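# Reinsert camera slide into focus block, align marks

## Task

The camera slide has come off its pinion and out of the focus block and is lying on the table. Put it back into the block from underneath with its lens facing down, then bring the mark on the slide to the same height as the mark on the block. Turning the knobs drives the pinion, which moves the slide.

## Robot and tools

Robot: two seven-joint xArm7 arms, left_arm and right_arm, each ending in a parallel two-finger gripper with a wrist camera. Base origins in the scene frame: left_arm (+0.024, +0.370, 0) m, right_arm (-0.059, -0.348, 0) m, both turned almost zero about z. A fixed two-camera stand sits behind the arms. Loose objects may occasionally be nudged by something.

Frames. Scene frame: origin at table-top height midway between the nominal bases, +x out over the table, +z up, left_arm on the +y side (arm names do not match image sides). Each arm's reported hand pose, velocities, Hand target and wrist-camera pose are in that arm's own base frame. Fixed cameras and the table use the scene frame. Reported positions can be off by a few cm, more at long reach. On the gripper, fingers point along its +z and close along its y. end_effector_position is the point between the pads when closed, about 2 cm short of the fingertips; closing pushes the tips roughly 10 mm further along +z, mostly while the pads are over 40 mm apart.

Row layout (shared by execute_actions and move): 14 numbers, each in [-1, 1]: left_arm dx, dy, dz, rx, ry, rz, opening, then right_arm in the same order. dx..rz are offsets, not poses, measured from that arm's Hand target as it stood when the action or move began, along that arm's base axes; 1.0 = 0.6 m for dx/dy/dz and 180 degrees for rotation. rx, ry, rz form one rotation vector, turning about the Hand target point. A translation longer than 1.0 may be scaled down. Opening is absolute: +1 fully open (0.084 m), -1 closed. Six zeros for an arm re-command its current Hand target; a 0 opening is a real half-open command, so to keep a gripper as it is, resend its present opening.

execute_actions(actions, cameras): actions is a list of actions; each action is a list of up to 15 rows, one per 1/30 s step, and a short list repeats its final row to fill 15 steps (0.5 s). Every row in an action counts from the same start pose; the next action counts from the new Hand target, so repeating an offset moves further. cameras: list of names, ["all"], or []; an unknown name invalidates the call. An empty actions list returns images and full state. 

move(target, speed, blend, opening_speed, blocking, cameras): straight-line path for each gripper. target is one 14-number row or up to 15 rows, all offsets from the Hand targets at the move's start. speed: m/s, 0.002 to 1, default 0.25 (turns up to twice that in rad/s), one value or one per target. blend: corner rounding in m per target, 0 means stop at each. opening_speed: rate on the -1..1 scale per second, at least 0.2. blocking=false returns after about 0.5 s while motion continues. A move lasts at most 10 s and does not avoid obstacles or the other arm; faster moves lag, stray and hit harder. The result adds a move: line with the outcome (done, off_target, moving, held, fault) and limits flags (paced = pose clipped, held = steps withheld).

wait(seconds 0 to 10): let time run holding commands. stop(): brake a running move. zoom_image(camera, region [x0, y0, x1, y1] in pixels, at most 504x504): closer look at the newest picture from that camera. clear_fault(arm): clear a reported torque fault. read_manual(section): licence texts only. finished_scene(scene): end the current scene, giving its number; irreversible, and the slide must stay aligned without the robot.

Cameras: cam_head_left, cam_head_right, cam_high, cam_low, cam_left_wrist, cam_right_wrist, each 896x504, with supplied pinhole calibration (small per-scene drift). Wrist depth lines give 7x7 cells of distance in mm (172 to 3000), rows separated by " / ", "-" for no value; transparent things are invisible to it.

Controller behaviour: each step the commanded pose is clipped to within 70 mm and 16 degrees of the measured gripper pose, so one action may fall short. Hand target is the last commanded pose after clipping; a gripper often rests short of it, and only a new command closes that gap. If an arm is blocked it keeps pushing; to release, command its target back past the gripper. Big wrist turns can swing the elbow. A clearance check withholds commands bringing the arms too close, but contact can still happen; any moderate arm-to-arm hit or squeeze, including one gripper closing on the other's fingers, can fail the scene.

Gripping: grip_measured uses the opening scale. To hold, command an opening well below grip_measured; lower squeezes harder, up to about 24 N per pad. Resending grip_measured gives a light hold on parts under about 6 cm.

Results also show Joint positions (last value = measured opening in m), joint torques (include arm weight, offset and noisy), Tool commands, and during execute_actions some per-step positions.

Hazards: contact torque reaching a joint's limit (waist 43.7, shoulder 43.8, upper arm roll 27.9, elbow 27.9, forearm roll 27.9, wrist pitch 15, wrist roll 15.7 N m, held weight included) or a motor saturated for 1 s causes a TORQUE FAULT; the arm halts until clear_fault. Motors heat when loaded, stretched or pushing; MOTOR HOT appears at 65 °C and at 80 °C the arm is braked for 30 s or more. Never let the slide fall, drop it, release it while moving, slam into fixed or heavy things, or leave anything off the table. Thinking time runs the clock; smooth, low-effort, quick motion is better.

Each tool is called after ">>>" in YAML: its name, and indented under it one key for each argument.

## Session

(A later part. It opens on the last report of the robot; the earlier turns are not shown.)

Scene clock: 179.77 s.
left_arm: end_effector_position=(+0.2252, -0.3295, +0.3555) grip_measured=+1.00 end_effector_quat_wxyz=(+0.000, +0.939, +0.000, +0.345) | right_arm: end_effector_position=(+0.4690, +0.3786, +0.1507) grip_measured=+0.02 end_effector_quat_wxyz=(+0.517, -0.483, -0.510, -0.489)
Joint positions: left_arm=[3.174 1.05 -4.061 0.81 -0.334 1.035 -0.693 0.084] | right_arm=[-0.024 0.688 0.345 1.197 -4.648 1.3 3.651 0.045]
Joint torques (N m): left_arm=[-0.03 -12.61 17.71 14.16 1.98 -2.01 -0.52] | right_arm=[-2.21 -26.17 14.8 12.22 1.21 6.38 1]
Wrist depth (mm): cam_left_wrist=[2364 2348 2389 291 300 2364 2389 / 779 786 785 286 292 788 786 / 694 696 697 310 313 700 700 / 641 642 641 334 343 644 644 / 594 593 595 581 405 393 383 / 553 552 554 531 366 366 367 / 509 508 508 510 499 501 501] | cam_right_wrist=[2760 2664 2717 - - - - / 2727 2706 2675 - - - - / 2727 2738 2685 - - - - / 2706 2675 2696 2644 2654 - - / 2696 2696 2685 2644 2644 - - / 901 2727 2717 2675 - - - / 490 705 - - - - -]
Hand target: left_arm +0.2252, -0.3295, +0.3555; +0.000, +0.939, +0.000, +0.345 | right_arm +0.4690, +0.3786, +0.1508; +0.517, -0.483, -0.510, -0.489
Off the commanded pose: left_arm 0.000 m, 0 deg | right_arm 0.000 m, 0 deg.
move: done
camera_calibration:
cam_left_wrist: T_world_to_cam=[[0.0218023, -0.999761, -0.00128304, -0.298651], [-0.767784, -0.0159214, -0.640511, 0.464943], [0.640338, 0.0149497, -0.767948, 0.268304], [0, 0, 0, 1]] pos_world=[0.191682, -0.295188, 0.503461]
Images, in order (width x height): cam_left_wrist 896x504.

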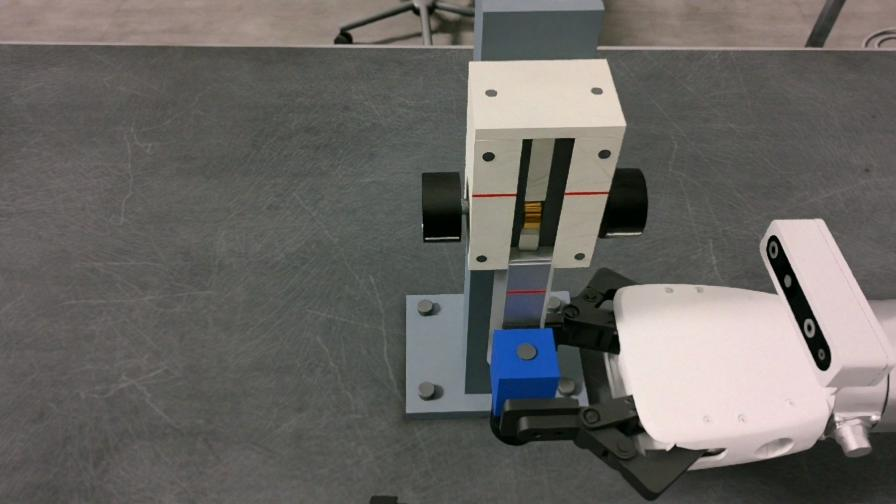

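>>> move:
  target: [0,0,0,0,0,0,1,0,0,0.015,0,0,0,-0.8]
  speed: 0.025
  cameras: ["cam_left_wrist"]

>>> zoom_image:
  camera: "cam_left_wrist"
  region: [450, 180, 630, 320]

Scene clock: 181.07 s.
left_arm: end_effector_position=(+0.2252, -0.3295, +0.3555) grip_measured=+1.00 end_effector_quat_wxyz=(+0.000, +0.939, +0.000, +0.345) | right_arm: end_effector_position=(+0.4690, +0.3786, +0.1594) grip_measured=+0.02 end_effector_quat_wxyz=(+0.517, -0.483, -0.510, -0.489)
Joint positions: left_arm=[3.174 1.05 -4.061 0.81 -0.334 1.035 -0.693 0.084] | right_arm=[-0.027 0.665 0.349 1.189 -4.646 1.299 3.665 0.045]
Joint torques (N m): left_arm=[0.06 -12.41 17.54 14.14 1.98 -2.04 -0.5] | right_arm=[-3.63 -34.23 21.51 24.26 2.71 10.75 1.14]
Wrist depth (mm): cam_left_wrist=[2356 2397 2364 290 300 2381 2389 / 779 782 785 286 293 790 787 / 696 696 697 310 312 701 699 / 641 641 644 334 341 645 646 / 595 594 595 582 395 384 373 / 554 554 554 531 361 358 359 / 509 509 509 511 501 501 510] | cam_right_wrist=[2738 2696 2685 - - - - / 2738 2738 2696 - - - - / 2717 2675 2685 - - - - / 2706 2696 2654 2644 2654 - - / 2654 2760 2696 2634 2634 - - / 936 2696 2706 2675 - - - / 490 733 - - - - -]
Hand target: left_arm +0.2252, -0.3295, +0.3555; +0.000, +0.939, +0.000, +0.345 | right_arm +0.4690, +0.3786, +0.1598; +0.517, -0.483, -0.510, -0.489
Off the commanded pose: left_arm 0.000 m, 0 deg | right_arm 0.000 m, 0 deg.
move: done
camera_calibration:
cam_left_wrist: T_world_to_cam=[[0.0218023, -0.999761, -0.00128304, -0.298651], [-0.767784, -0.0159214, -0.640511, 0.464943], [0.640338, 0.0149497, -0.767948, 0.268304], [0, 0, 0, 1]] pos_world=[0.191682, -0.295188, 0.503461]
Images, in order (width x height): cam_left_wrist 896x504.

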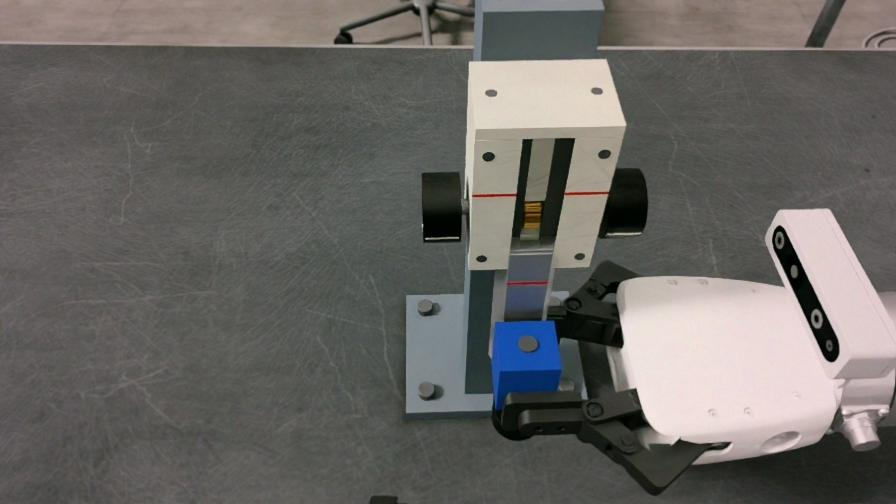

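Scaled by 2.800 from the camera's 896x504 image, which has a finer 1280x720 frame.

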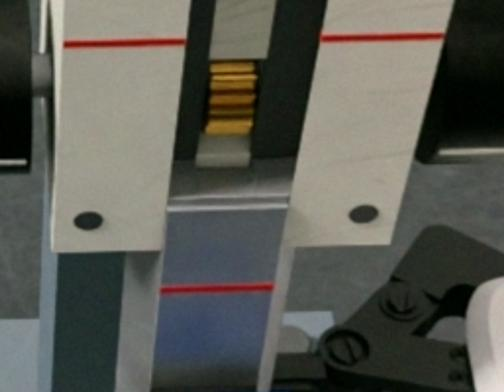

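>>> move:
  target: [0,0,0,0,0,0,1,0,0,0.012,0,0,0,-0.8]
  speed: 0.025
  cameras: ["cam_left_wrist"]

>>> zoom_image:
  camera: "cam_left_wrist"
  region: [450, 180, 630, 320]

Scene clock: 182.40 s.
left_arm: end_effector_position=(+0.2252, -0.3295, +0.3555) grip_measured=+1.00 end_effector_quat_wxyz=(+0.000, +0.939, +0.000, +0.345) | right_arm: end_effector_position=(+0.4693, +0.3785, +0.1663) grip_measured=+0.02 end_effector_quat_wxyz=(+0.516, -0.484, -0.510, -0.489) end_effector_velocity=(+0.001, -0.001, +0.000) end_effector_angular_velocity=(-0.001, -0.001, -0.003)
Joint positions: left_arm=[3.174 1.05 -4.061 0.81 -0.334 1.035 -0.693 0.084] | right_arm=[-0.031 0.647 0.354 1.183 -4.644 1.296 3.677 0.045]
Joint velocities: left_arm=[within noise] | right_arm=[-0.005 0.001 0.005 0.001 -0.001 -0.004 0 0]
Joint torques (N m): left_arm=[0.17 -12.57 17.67 14.08 2.02 -2.11 -0.46] | right_arm=[-4.43 -40.96 27.52 37.62 3.11 15.03 1.74]
Wrist depth (mm): cam_left_wrist=[2356 2364 2364 291 300 2389 2364 / 782 785 787 285 292 786 788 / 693 696 696 310 313 699 701 / 640 640 641 334 341 643 646 / 595 594 596 583 392 376 368 / 554 555 554 532 359 351 354 / 509 509 510 510 499 500 512] | cam_right_wrist=[2738 2706 2675 - - - - / 2738 2696 2696 - - - - / 2727 2749 2696 - - - - / 2727 2685 2685 2634 - - - / 2664 2664 2675 2624 2624 - - / 953 2685 2696 2654 2614 - - / 491 743 - - - - -]
Hand target: left_arm +0.2252, -0.3295, +0.3555; +0.000, +0.939, +0.000, +0.345 | right_arm +0.4690, +0.3786, +0.1670; +0.517, -0.483, -0.510, -0.489
Off the commanded pose: left_arm 0.000 m, 0 deg | right_arm 0.001 m, 0 deg.
move: done
camera_calibration:
cam_left_wrist: T_world_to_cam=[[0.0218023, -0.999761, -0.00128304, -0.298651], [-0.767784, -0.0159214, -0.640511, 0.464943], [0.640338, 0.0149497, -0.767948, 0.268304], [0, 0, 0, 1]] pos_world=[0.191682, -0.295188, 0.503461]
Images, in order (width x height): cam_left_wrist 896x504.

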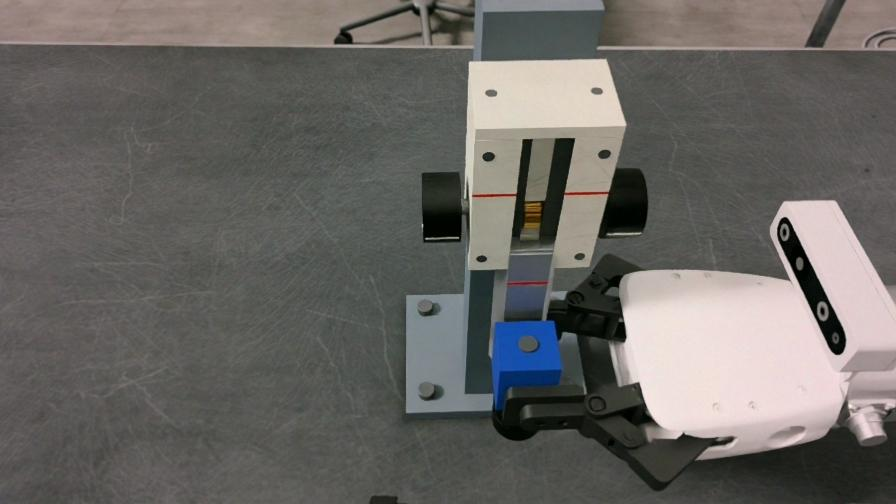

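Scaled by 2.800 from the camera's 896x504 image, which has a finer 1280x720 frame.

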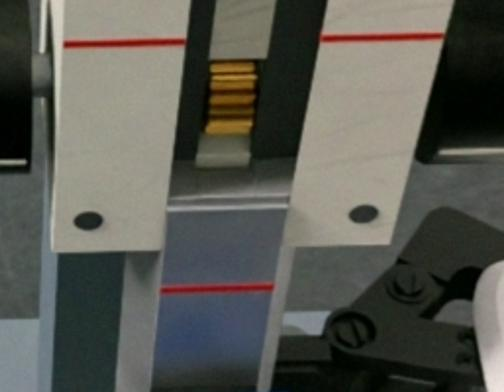

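>>> move:
  target: [0,0,0,0,0,0,1,0,0,-0.0012,0,0,0,-0.8]
  cameras: ["cam_left_wrist","cam_right_wrist","cam_head_left"]

>>> zoom_image:
  camera: "cam_left_wrist"
  region: [500, 190, 570, 260]

Scene clock: 185.50 s.
left_arm: end_effector_position=(+0.2252, -0.3295, +0.3555) grip_measured=+1.00 end_effector_quat_wxyz=(+0.000, +0.939, +0.000, +0.345) | right_arm: end_effector_position=(+0.4691, +0.3786, +0.1662) grip_measured=+0.02 end_effector_quat_wxyz=(+0.517, -0.483, -0.510, -0.489)
Joint positions: left_arm=[3.174 1.05 -4.061 0.81 -0.334 1.035 -0.693 0.084] | right_arm=[-0.032 0.649 0.355 1.183 -4.645 1.297 3.676 0.045]
Joint torques (N m): left_arm=[0.02 -12.6 17.45 13.96 1.97 -2.02 -0.45] | right_arm=[0.56 -25.81 24.94 33.05 0.58 12.49 -2.16]
Wrist depth (mm): cam_left_wrist=[2356 2340 2381 291 300 2372 2364 / 782 783 782 286 293 790 787 / 693 694 695 310 313 698 698 / 639 640 642 334 341 642 644 / 592 595 595 583 392 375 372 / 553 555 553 533 359 350 355 / 509 509 511 509 500 500 511] | cam_right_wrist=[2727 2727 2654 - - - - / 2727 2696 2706 - - - - / 2717 2706 2696 - - - - / 2685 2685 2664 2675 - - - / 2654 2685 2664 2654 2614 - - / 965 2706 2685 2644 2654 - - / 490 751 - - - - -]
Hand target: left_arm +0.2252, -0.3295, +0.3555; +0.000, +0.939, +0.000, +0.345 | right_arm +0.4690, +0.3786, +0.1662; +0.517, -0.483, -0.510, -0.489
Off the commanded pose: left_arm 0.000 m, 0 deg | right_arm 0.000 m, 0 deg.
move: done
camera_calibration:
cam_left_wrist: T_world_to_cam=[[0.0218023, -0.999761, -0.00128304, -0.298651], [-0.767784, -0.0159214, -0.640511, 0.464943], [0.640338, 0.0149497, -0.767948, 0.268304], [0, 0, 0, 1]] pos_world=[0.191682, -0.295188, 0.503461]
cam_right_wrist: T_world_to_cam=[[0.999185, 0.0386777, -0.0115375, -0.44755], [-0.0116047, 0.0015138, -0.999932, 0.236915], [-0.0386576, 0.999251, 0.00196141, -0.230578], [0, 0, 0, 1]] pos_world=[0.441021, 0.247357, 0.232187]
Images, in order (width x height): cam_head_left 896x504, cam_left_wrist 896x504, cam_right_wrist 896x504.

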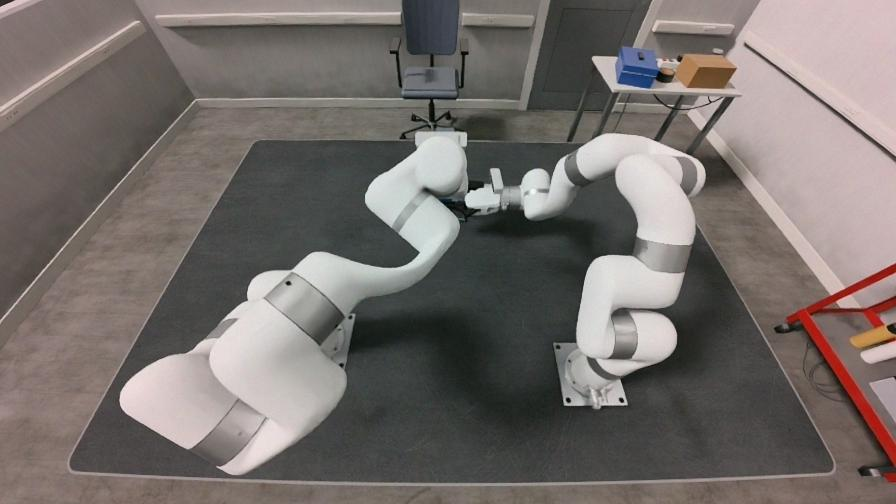

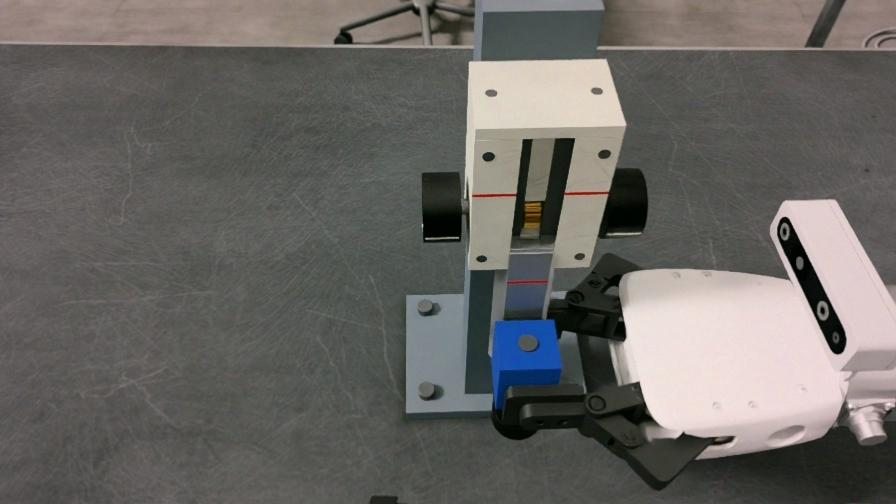

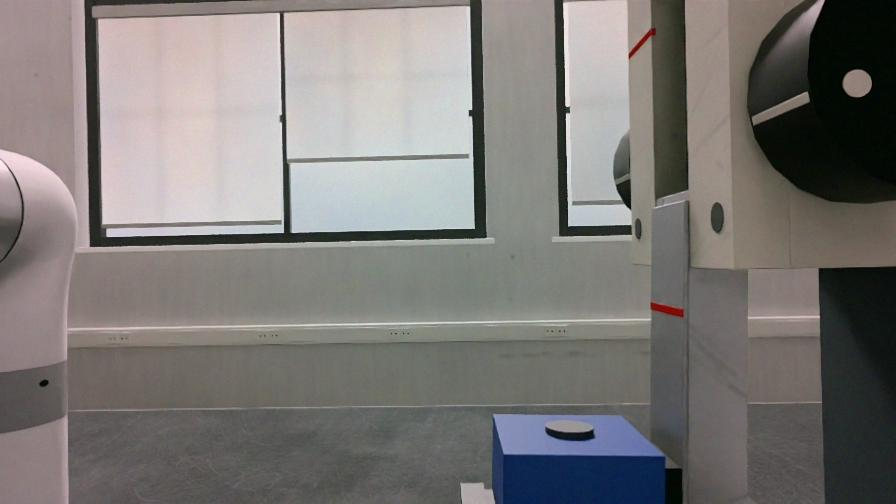

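Scaled by 7.200 from the camera's 896x504 image, which has a finer 1280x720 frame.

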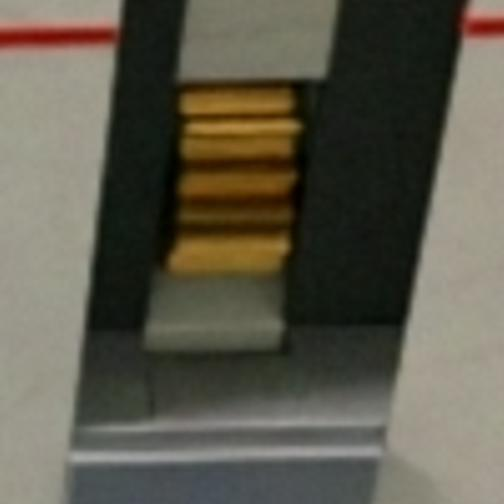

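>>> zoom_image:
  camera: "cam_right_wrist"
  region: [620, 0, 840, 240]

>>> zoom_image:
  camera: "cam_right_wrist"
  region: [620, 260, 840, 504]

Scaled by 2.100 from the camera's 896x504 image, which has a finer 1280x720 frame.

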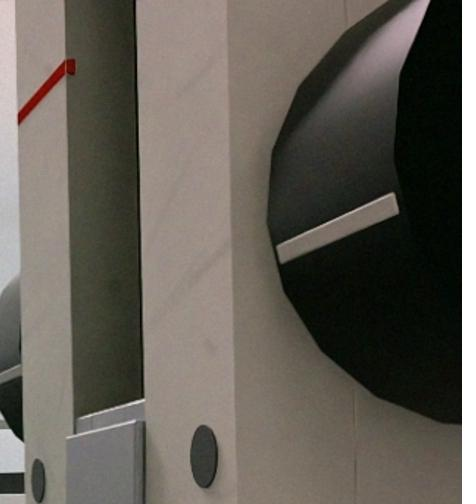

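Scaled by 2.066 from the camera's 896x504 image, which has a finer 1280x720 frame.

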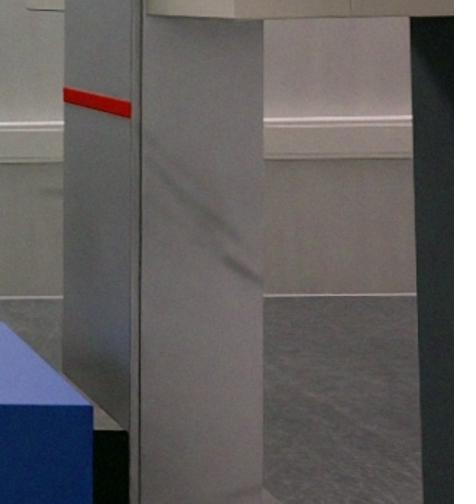

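>>> move:
  target:
    - [0,0,0,0,0,0,1,0.0021,0,-0.004,0,-0.0061,0,-0.8]
    - [0,0,0,0,0,0,1,0.0021,0,0.006,0,-0.0061,0,-0.8]
  speed: 0.025
  cameras: ["cam_left_wrist","cam_right_wrist"]

>>> zoom_image:
  camera: "cam_left_wrist"
  region: [500, 190, 570, 260]

>>> zoom_image:
  camera: "cam_right_wrist"
  region: [620, 0, 840, 240]

Scene clock: 190.90 s.
left_arm: end_effector_position=(+0.2252, -0.3295, +0.3555) grip_measured=+1.00 end_effector_quat_wxyz=(+0.000, +0.939, +0.000, +0.345) | right_arm: end_effector_position=(+0.4703, +0.3786, +0.1698) grip_measured=+0.02 end_effector_quat_wxyz=(+0.512, -0.478, -0.515, -0.494)
Joint positions: left_arm=[3.174 1.05 -4.061 0.81 -0.334 1.035 -0.693 0.084] | right_arm=[-0.032 0.642 0.356 1.185 -4.646 1.297 3.666 0.045]
Joint torques (N m): left_arm=[-0.25 -12.54 17.47 14.04 2.01 -2.09 -0.43] | right_arm=[-0.82 -25.66 15.61 13.22 1.31 6.47 1.35]
Wrist depth (mm): cam_left_wrist=[2364 2356 2372 291 300 2364 2389 / 781 783 785 286 293 789 788 / 695 696 696 310 313 698 700 / 638 640 643 334 341 646 645 / 596 595 595 582 387 370 365 / 554 555 555 532 354 348 353 / 508 509 511 510 511 500 510] | cam_right_wrist=[2749 2738 2644 - - - - / 2760 2727 2717 - - - - / 2717 2717 2675 - - - - / 2738 2706 2664 - - - - / 2654 2717 2685 2664 2654 - - / 944 2696 2664 2644 2634 - - / 495 751 - - - - -]
Hand target: left_arm +0.2252, -0.3295, +0.3555; +0.000, +0.939, +0.000, +0.345 | right_arm +0.4703, +0.3786, +0.1698; +0.512, -0.478, -0.515, -0.494
Off the commanded pose: left_arm 0.000 m, 0 deg | right_arm 0.000 m, 0 deg.
move: done
camera_calibration:
cam_left_wrist: T_world_to_cam=[[0.0218023, -0.999761, -0.00128304, -0.298651], [-0.767784, -0.0159214, -0.640511, 0.464943], [0.640338, 0.0149497, -0.767948, 0.268304], [0, 0, 0, 1]] pos_world=[0.191682, -0.295188, 0.503461]
cam_right_wrist: T_world_to_cam=[[0.99921, 0.0390098, 0.00756936, -0.452104], [0.00750382, 0.00182615, -0.99997, 0.231454], [-0.0390225, 0.999237, 0.00153199, -0.230318], [0, 0, 0, 1]] pos_world=[0.441023, 0.247356, 0.235222]
Images, in order (width x height): cam_left_wrist 896x504, cam_right_wrist 896x504.

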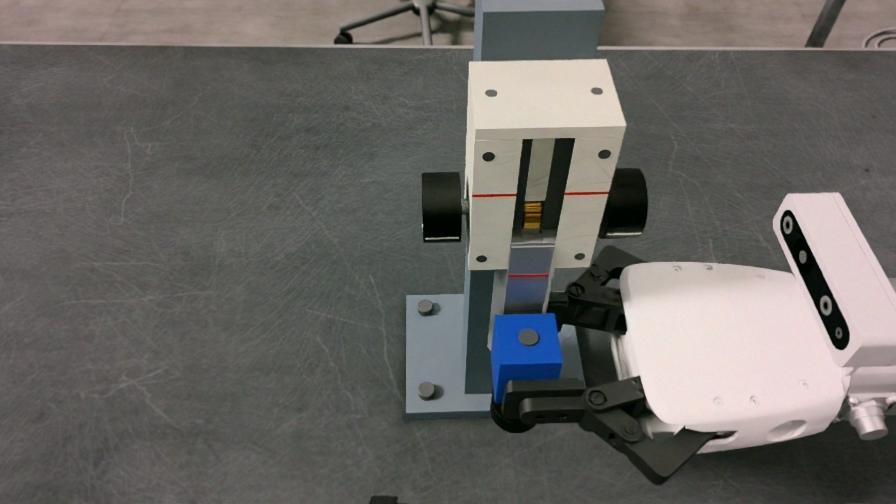

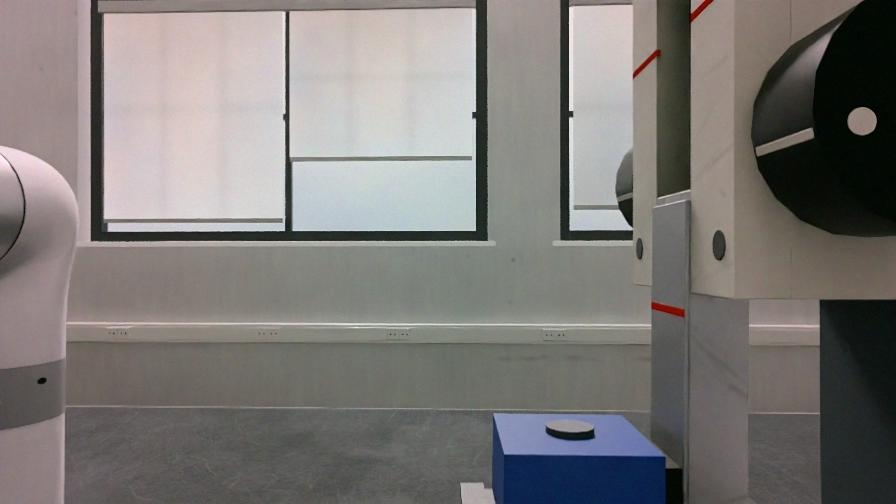

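Scaled by 7.200 from the camera's 896x504 image, which has a finer 1280x720 frame.

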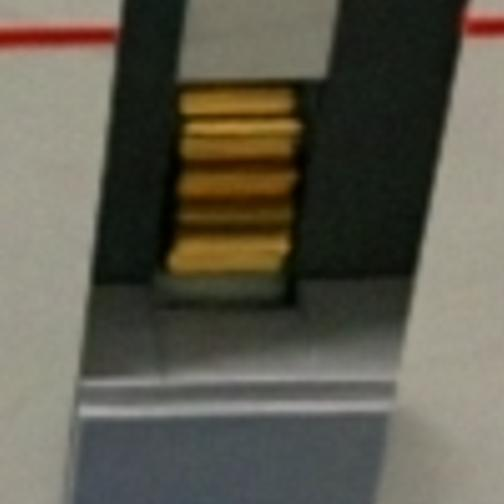

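Scaled by 2.100 from the camera's 896x504 image, which has a finer 1280x720 frame.

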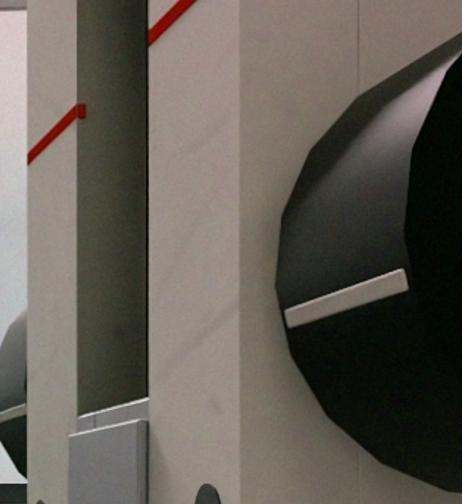

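>>> move:
  target: [0,0,0,0,0,0,1,0,0,0.010,0,0,0,-0.8]
  speed: 0.025
  cameras: ["cam_left_wrist","cam_right_wrist"]

>>> zoom_image:
  camera: "cam_left_wrist"
  region: [500, 190, 570, 260]

Scene clock: 192.17 s.
left_arm: end_effector_position=(+0.2252, -0.3295, +0.3555) grip_measured=+1.00 end_effector_quat_wxyz=(+0.000, +0.939, +0.000, +0.345) | right_arm: end_effector_position=(+0.4702, +0.3786, +0.1755) grip_measured=+0.02 end_effector_quat_wxyz=(+0.512, -0.479, -0.515, -0.493)
Joint positions: left_arm=[3.174 1.05 -4.061 0.81 -0.334 1.035 -0.693 0.084] | right_arm=[-0.034 0.628 0.358 1.18 -4.645 1.297 3.676 0.045]
Joint torques (N m): left_arm=[-0.36 -12.4 17.44 14.16 1.94 -2.08 -0.3] | right_arm=[-3.2 -33.55 20.99 24.5 2.56 10.62 0.87]
Wrist depth (mm): cam_left_wrist=[2356 2356 2348 291 300 2372 2397 / 782 781 784 286 292 789 790 / 694 696 696 310 313 698 697 / 641 641 640 334 336 646 646 / 594 596 594 581 381 364 359 / 555 554 555 542 349 344 349 / 508 509 509 511 512 499 511] | cam_right_wrist=[2727 2685 2664 - - - - / 2749 2696 2664 - - - - / 2696 2696 2675 - - - - / 2738 2717 2664 - - - - / 2664 2675 2696 2654 - - - / 957 2664 2664 2634 2634 - - / 495 762 - - - - -]
Hand target: left_arm +0.2252, -0.3295, +0.3555; +0.000, +0.939, +0.000, +0.345 | right_arm +0.4703, +0.3786, +0.1758; +0.512, -0.478, -0.515, -0.494
Off the commanded pose: left_arm 0.000 m, 0 deg | right_arm 0.000 m, 0 deg.
move: done
camera_calibration:
cam_left_wrist: T_world_to_cam=[[0.0218023, -0.999761, -0.00128304, -0.298651], [-0.767784, -0.0159214, -0.640511, 0.464943], [0.640338, 0.0149497, -0.767948, 0.268304], [0, 0, 0, 1]] pos_world=[0.191682, -0.295188, 0.503461]
cam_right_wrist: T_world_to_cam=[[0.999222, 0.0388126, 0.00704758, -0.451879], [0.00699865, 0.00139652, -0.999975, 0.237585], [-0.0388214, 0.999246, 0.0011238, -0.230323], [0, 0, 0, 1]] pos_world=[0.440923, 0.247356, 0.241022]
Images, in order (width x height): cam_left_wrist 896x504, cam_right_wrist 896x504.

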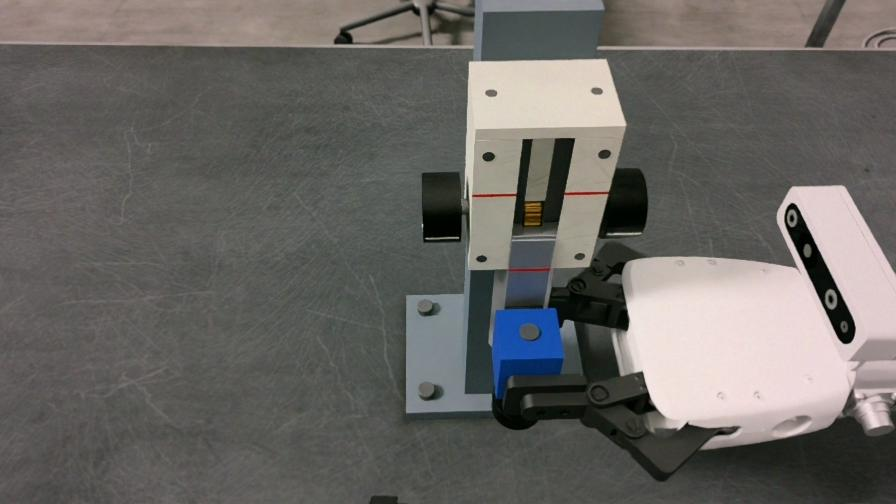

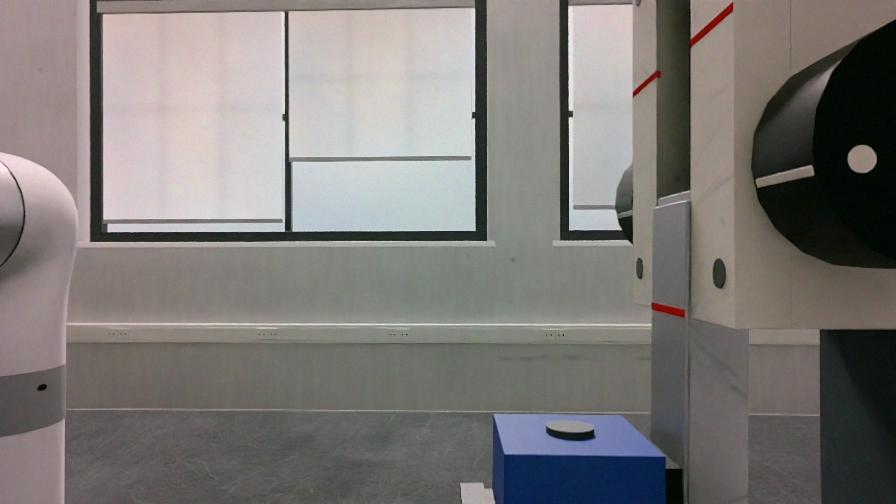

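Scaled by 7.200 from the camera's 896x504 image, which has a finer 1280x720 frame.

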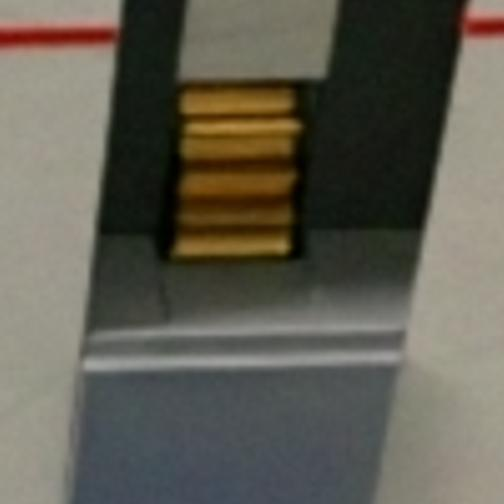

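>>> move:
  target: [0,0,0,0,0,0,1,0,0,0.006,0,0,0,-0.9]
  speed: 0.025
  cameras: ["cam_left_wrist","cam_right_wrist"]

>>> zoom_image:
  camera: "cam_left_wrist"
  region: [500, 190, 570, 260]

Scene clock: 195.23 s.
left_arm: end_effector_position=(+0.2252, -0.3295, +0.3555) grip_measured=+1.00 end_effector_quat_wxyz=(+0.000, +0.939, +0.000, +0.345) | right_arm: end_effector_position=(+0.4703, +0.3786, +0.1795) grip_measured=+0.02 end_effector_quat_wxyz=(+0.512, -0.478, -0.515, -0.494)
Joint positions: left_arm=[3.174 1.05 -4.061 0.81 -0.334 1.035 -0.693 0.084] | right_arm=[-0.036 0.619 0.36 1.178 -4.644 1.297 3.682 0.045]
Joint torques (N m): left_arm=[-0.67 -12.07 17.46 14.35 1.98 -2.07 -0.33] | right_arm=[-2.2 -33.71 22.02 24.83 2.88 10.83 1.67]
Wrist depth (mm): cam_left_wrist=[2364 2389 2364 291 300 2356 2381 / 782 781 786 286 293 786 786 / 696 693 698 310 312 698 698 / 640 641 643 334 336 644 647 / 593 594 597 582 371 360 353 / 553 555 553 532 347 339 345 / 509 509 510 510 511 500 512] | cam_right_wrist=[2727 2749 2727 - - - - / 2738 2738 2706 - - - - / 2685 2664 2706 - - - - / 2696 2675 2717 - - - - / 2685 2696 2644 - - - - / 972 2717 2664 2644 2604 - - / 496 777 - - - - -]
Hand target: left_arm +0.2252, -0.3295, +0.3555; +0.000, +0.939, +0.000, +0.345 | right_arm +0.4703, +0.3786, +0.1794; +0.512, -0.478, -0.515, -0.494
Off the commanded pose: left_arm 0.000 m, 0 deg | right_arm 0.000 m, 0 deg.
move: done
camera_calibration:
cam_left_wrist: T_world_to_cam=[[0.0218023, -0.999761, -0.00128304, -0.298651], [-0.767784, -0.0159214, -0.640511, 0.464943], [0.640338, 0.0149497, -0.767948, 0.268304], [0, 0, 0, 1]] pos_world=[0.191682, -0.295188, 0.503461]
cam_right_wrist: T_world_to_cam=[[0.999213, 0.0389076, 0.00767078, -0.452179], [0.00759751, 0.0020307, -0.999969, 0.241061], [-0.0389219, 0.999241, 0.0017335, -0.230427], [0, 0, 0, 1]] pos_world=[0.441023, 0.247356, 0.244922]
Images, in order (width x height): cam_left_wrist 896x504, cam_right_wrist 896x504.

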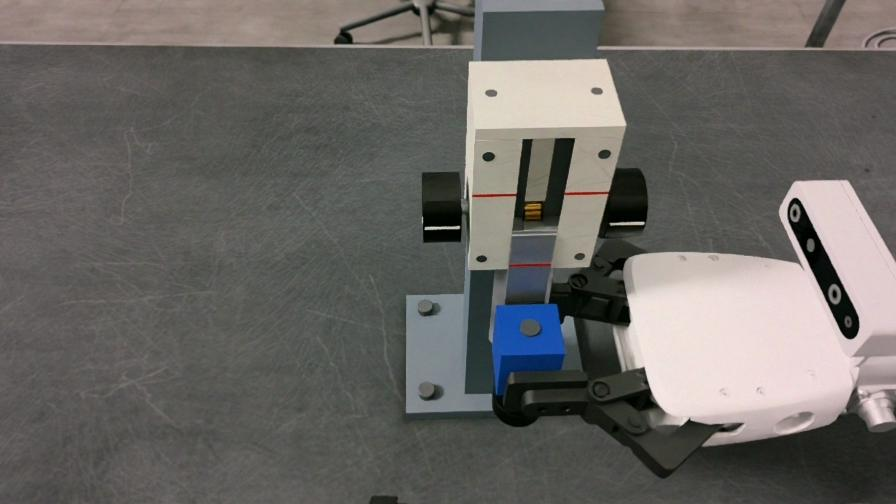

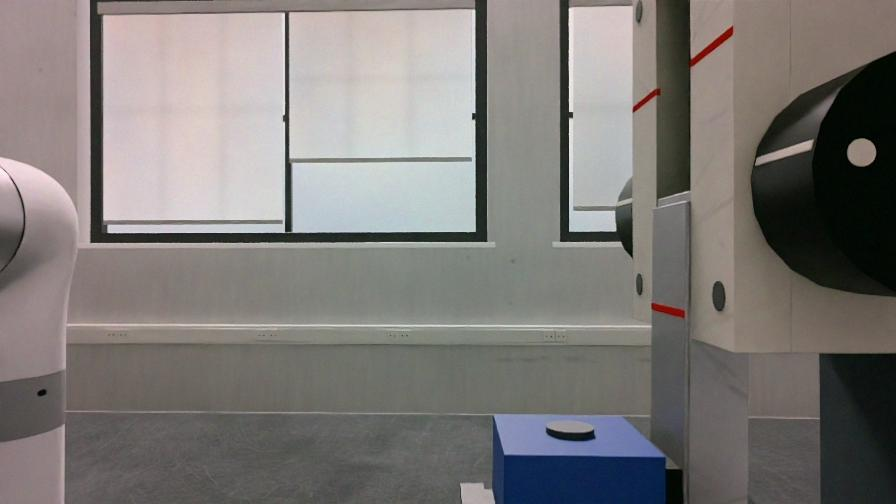

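Scaled by 7.200 from the camera's 896x504 image, which has a finer 1280x720 frame.

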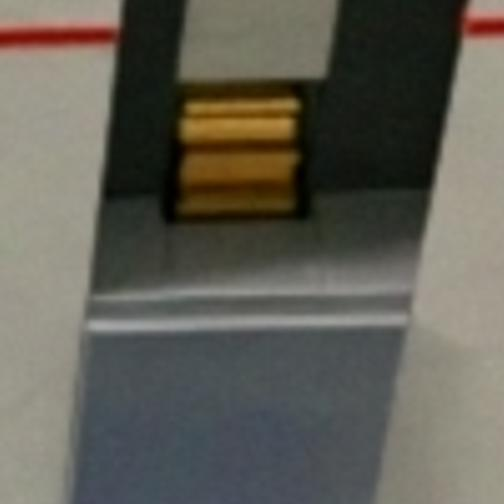

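>>> move:
  target: [0,0,0,0,0,0,1,0,0,0.02,0,0,0,-0.9]
  speed: 0.03
  cameras: ["cam_left_wrist","cam_right_wrist"]

Scene clock: 197.43 s.
left_arm: end_effector_position=(+0.2252, -0.3295, +0.3555) grip_measured=+1.00 end_effector_quat_wxyz=(+0.000, +0.939, +0.000, +0.345) | right_arm: end_effector_position=(+0.4704, +0.3786, +0.1913) grip_measured=+0.02 end_effector_quat_wxyz=(+0.512, -0.479, -0.515, -0.494)
Joint positions: left_arm=[3.174 1.05 -4.061 0.81 -0.334 1.035 -0.693 0.084] | right_arm=[-0.041 0.59 0.366 1.17 -4.642 1.297 3.703 0.045]
Joint torques (N m): left_arm=[-0.89 -12.34 17.55 14.39 2.03 -2.09 -0.38] | right_arm=[-0.28 -35.33 24.79 25.28 2.41 12.38 1.47]
Wrist depth (mm): cam_left_wrist=[2340 2356 2348 291 300 2372 2389 / 779 784 783 286 292 785 785 / 693 698 698 310 312 698 700 / 641 642 641 334 346 373 644 / 593 595 594 581 347 346 339 / 554 553 556 532 339 331 337 / 509 510 510 510 510 510 512] | cam_right_wrist=[2738 2696 2696 - - - - / 2782 2727 2664 - - - - / 2749 2706 2664 - - - - / 2696 2706 2749 - - - - / 2654 2696 2664 - - - - / 1019 2706 2675 - - - - / 737 812 - - - - -]
Hand target: left_arm +0.2252, -0.3295, +0.3555; +0.000, +0.939, +0.000, +0.345 | right_arm +0.4703, +0.3786, +0.1914; +0.512, -0.478, -0.515, -0.494
Off the commanded pose: left_arm 0.000 m, 0 deg | right_arm 0.000 m, 0 deg.
move: done
camera_calibration:
cam_left_wrist: T_world_to_cam=[[0.0218023, -0.999761, -0.00128304, -0.298651], [-0.767784, -0.0159214, -0.640511, 0.464943], [0.640338, 0.0149497, -0.767948, 0.268304], [0, 0, 0, 1]] pos_world=[0.191682, -0.295188, 0.503461]
cam_right_wrist: T_world_to_cam=[[0.999222, 0.0387068, 0.00755896, -0.452196], [0.00750176, 0.00162274, -0.999971, 0.253104], [-0.0387179, 0.999249, 0.00133111, -0.230437], [0, 0, 0, 1]] pos_world=[0.441023, 0.247357, 0.256821]
Images, in order (width x height): cam_left_wrist 896x504, cam_right_wrist 896x504.

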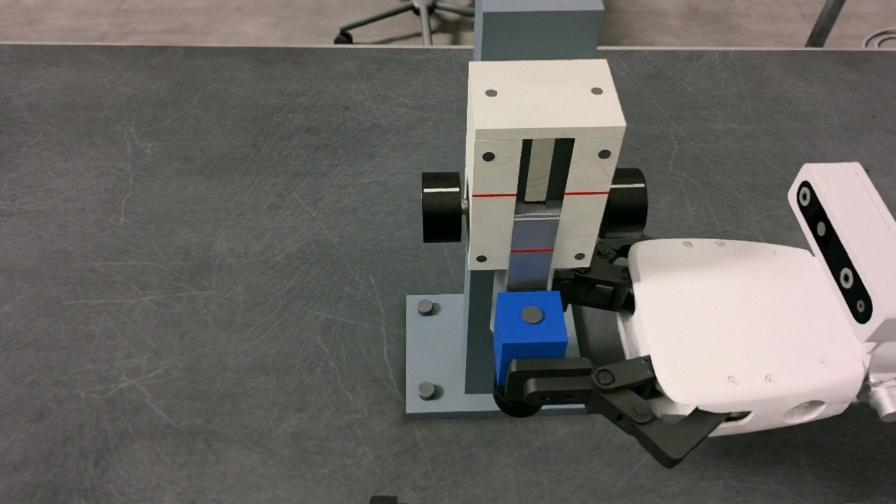

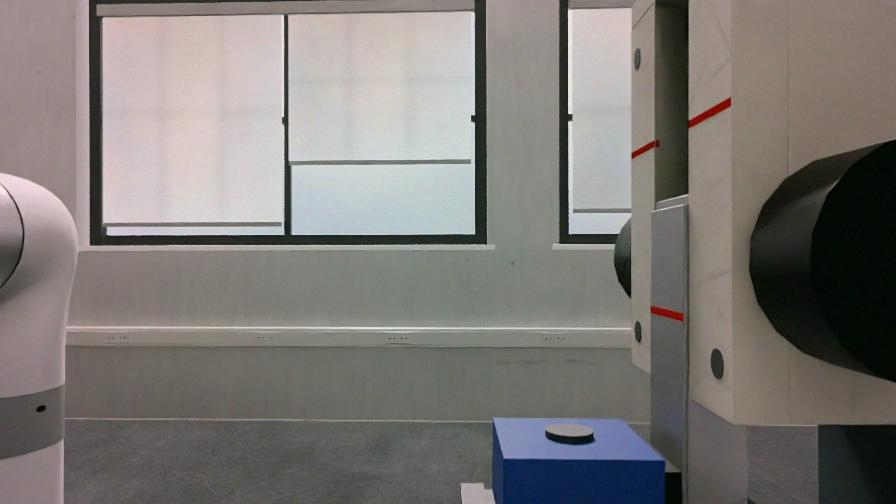

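>>> move:
  target: [0,0,0,0,0,0,1,0,0,0.022,0,0,0,-0.9]
  speed: 0.03
  cameras: ["cam_left_wrist","cam_right_wrist"]

>>> zoom_image:
  camera: "cam_right_wrist"
  region: [460, 254, 896, 504]

Scene clock: 200.10 s.
left_arm: end_effector_position=(+0.2252, -0.3295, +0.3555) grip_measured=+1.00 end_effector_quat_wxyz=(+0.000, +0.939, +0.000, +0.345) | right_arm: end_effector_position=(+0.4704, +0.3786, +0.2045) grip_measured=+0.02 end_effector_quat_wxyz=(+0.512, -0.479, -0.515, -0.494)
Joint positions: left_arm=[3.174 1.05 -4.061 0.81 -0.334 1.035 -0.693 0.084] | right_arm=[-0.045 0.559 0.371 1.163 -4.64 1.297 3.726 0.045]
Joint torques (N m): left_arm=[-0.99 -12.26 17.49 14.26 1.99 -2.16 -0.33] | right_arm=[1.76 -32.44 24.72 24.14 2.42 12.51 1.68]
Wrist depth (mm): cam_left_wrist=[2356 2356 2356 291 300 2389 2397 / 782 785 785 286 292 786 787 / 695 695 696 310 310 699 699 / 640 640 641 334 336 355 355 / 593 594 596 582 330 331 329 / 554 553 554 533 333 320 331 / 509 509 509 509 510 510 510] | cam_right_wrist=[2717 2717 2664 - - - - / 2706 2706 2685 - - - - / 2706 2727 2706 - - - - / 2727 2696 2675 - - - - / 2654 2664 2624 - - - - / 2760 2706 2696 - - - - / 776 853 - - - - -]
Hand target: left_arm +0.2252, -0.3295, +0.3555; +0.000, +0.939, +0.000, +0.345 | right_arm +0.4703, +0.3786, +0.2046; +0.512, -0.478, -0.515, -0.494
Off the commanded pose: left_arm 0.000 m, 0 deg | right_arm 0.000 m, 0 deg.
move: done
camera_calibration:
cam_left_wrist: T_world_to_cam=[[0.0218023, -0.999761, -0.00128304, -0.298651], [-0.767784, -0.0159214, -0.640511, 0.464943], [0.640338, 0.0149497, -0.767948, 0.268304], [0, 0, 0, 1]] pos_world=[0.191682, -0.295188, 0.503461]
cam_right_wrist: T_world_to_cam=[[0.999225, 0.038607, 0.00764881, -0.452297], [0.00759552, 0.00152685, -0.99997, 0.266285], [-0.0386175, 0.999253, 0.00123242, -0.230474], [0, 0, 0, 1]] pos_world=[0.441024, 0.247357, 0.270021]
Images, in order (width x height): cam_left_wrist 896x504, cam_right_wrist 896x504.

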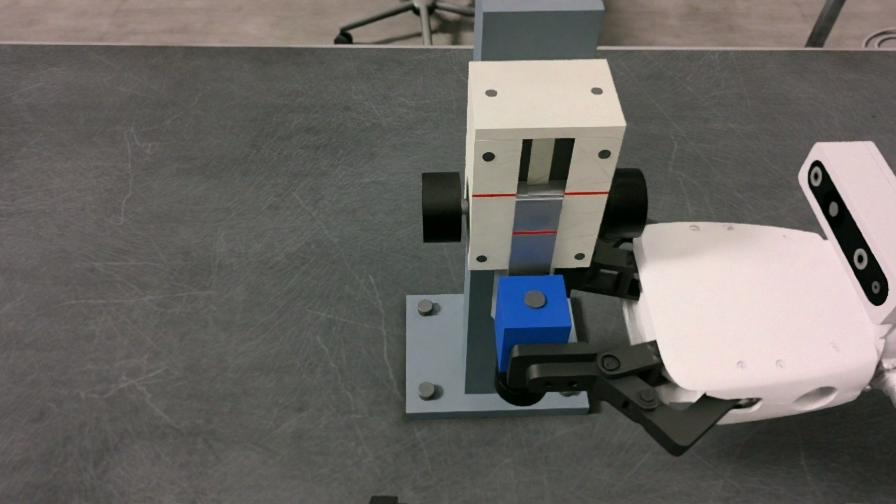

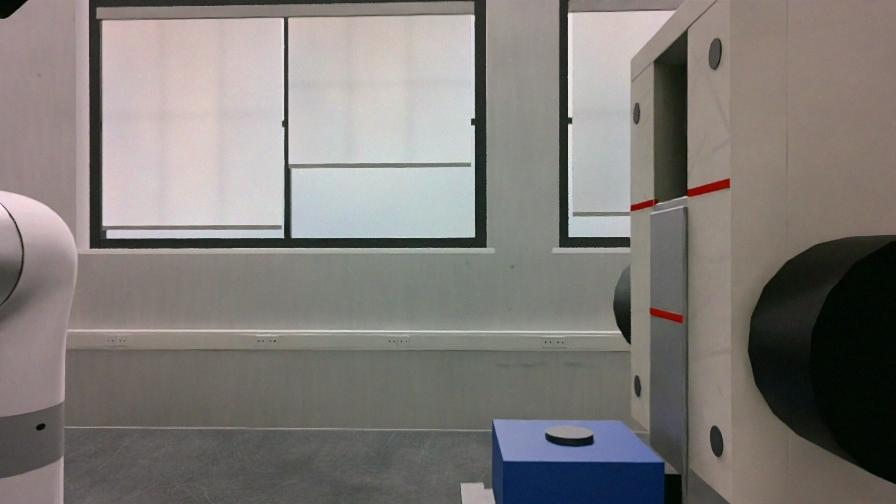

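Scaled by 1.156 from the camera's 896x504 image, which has a finer 1280x720 frame.

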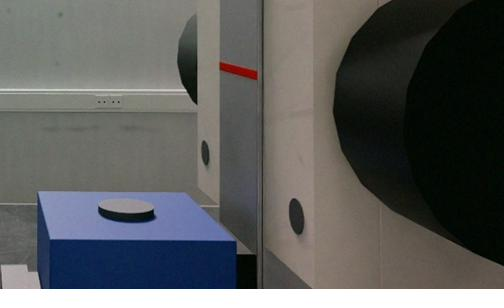

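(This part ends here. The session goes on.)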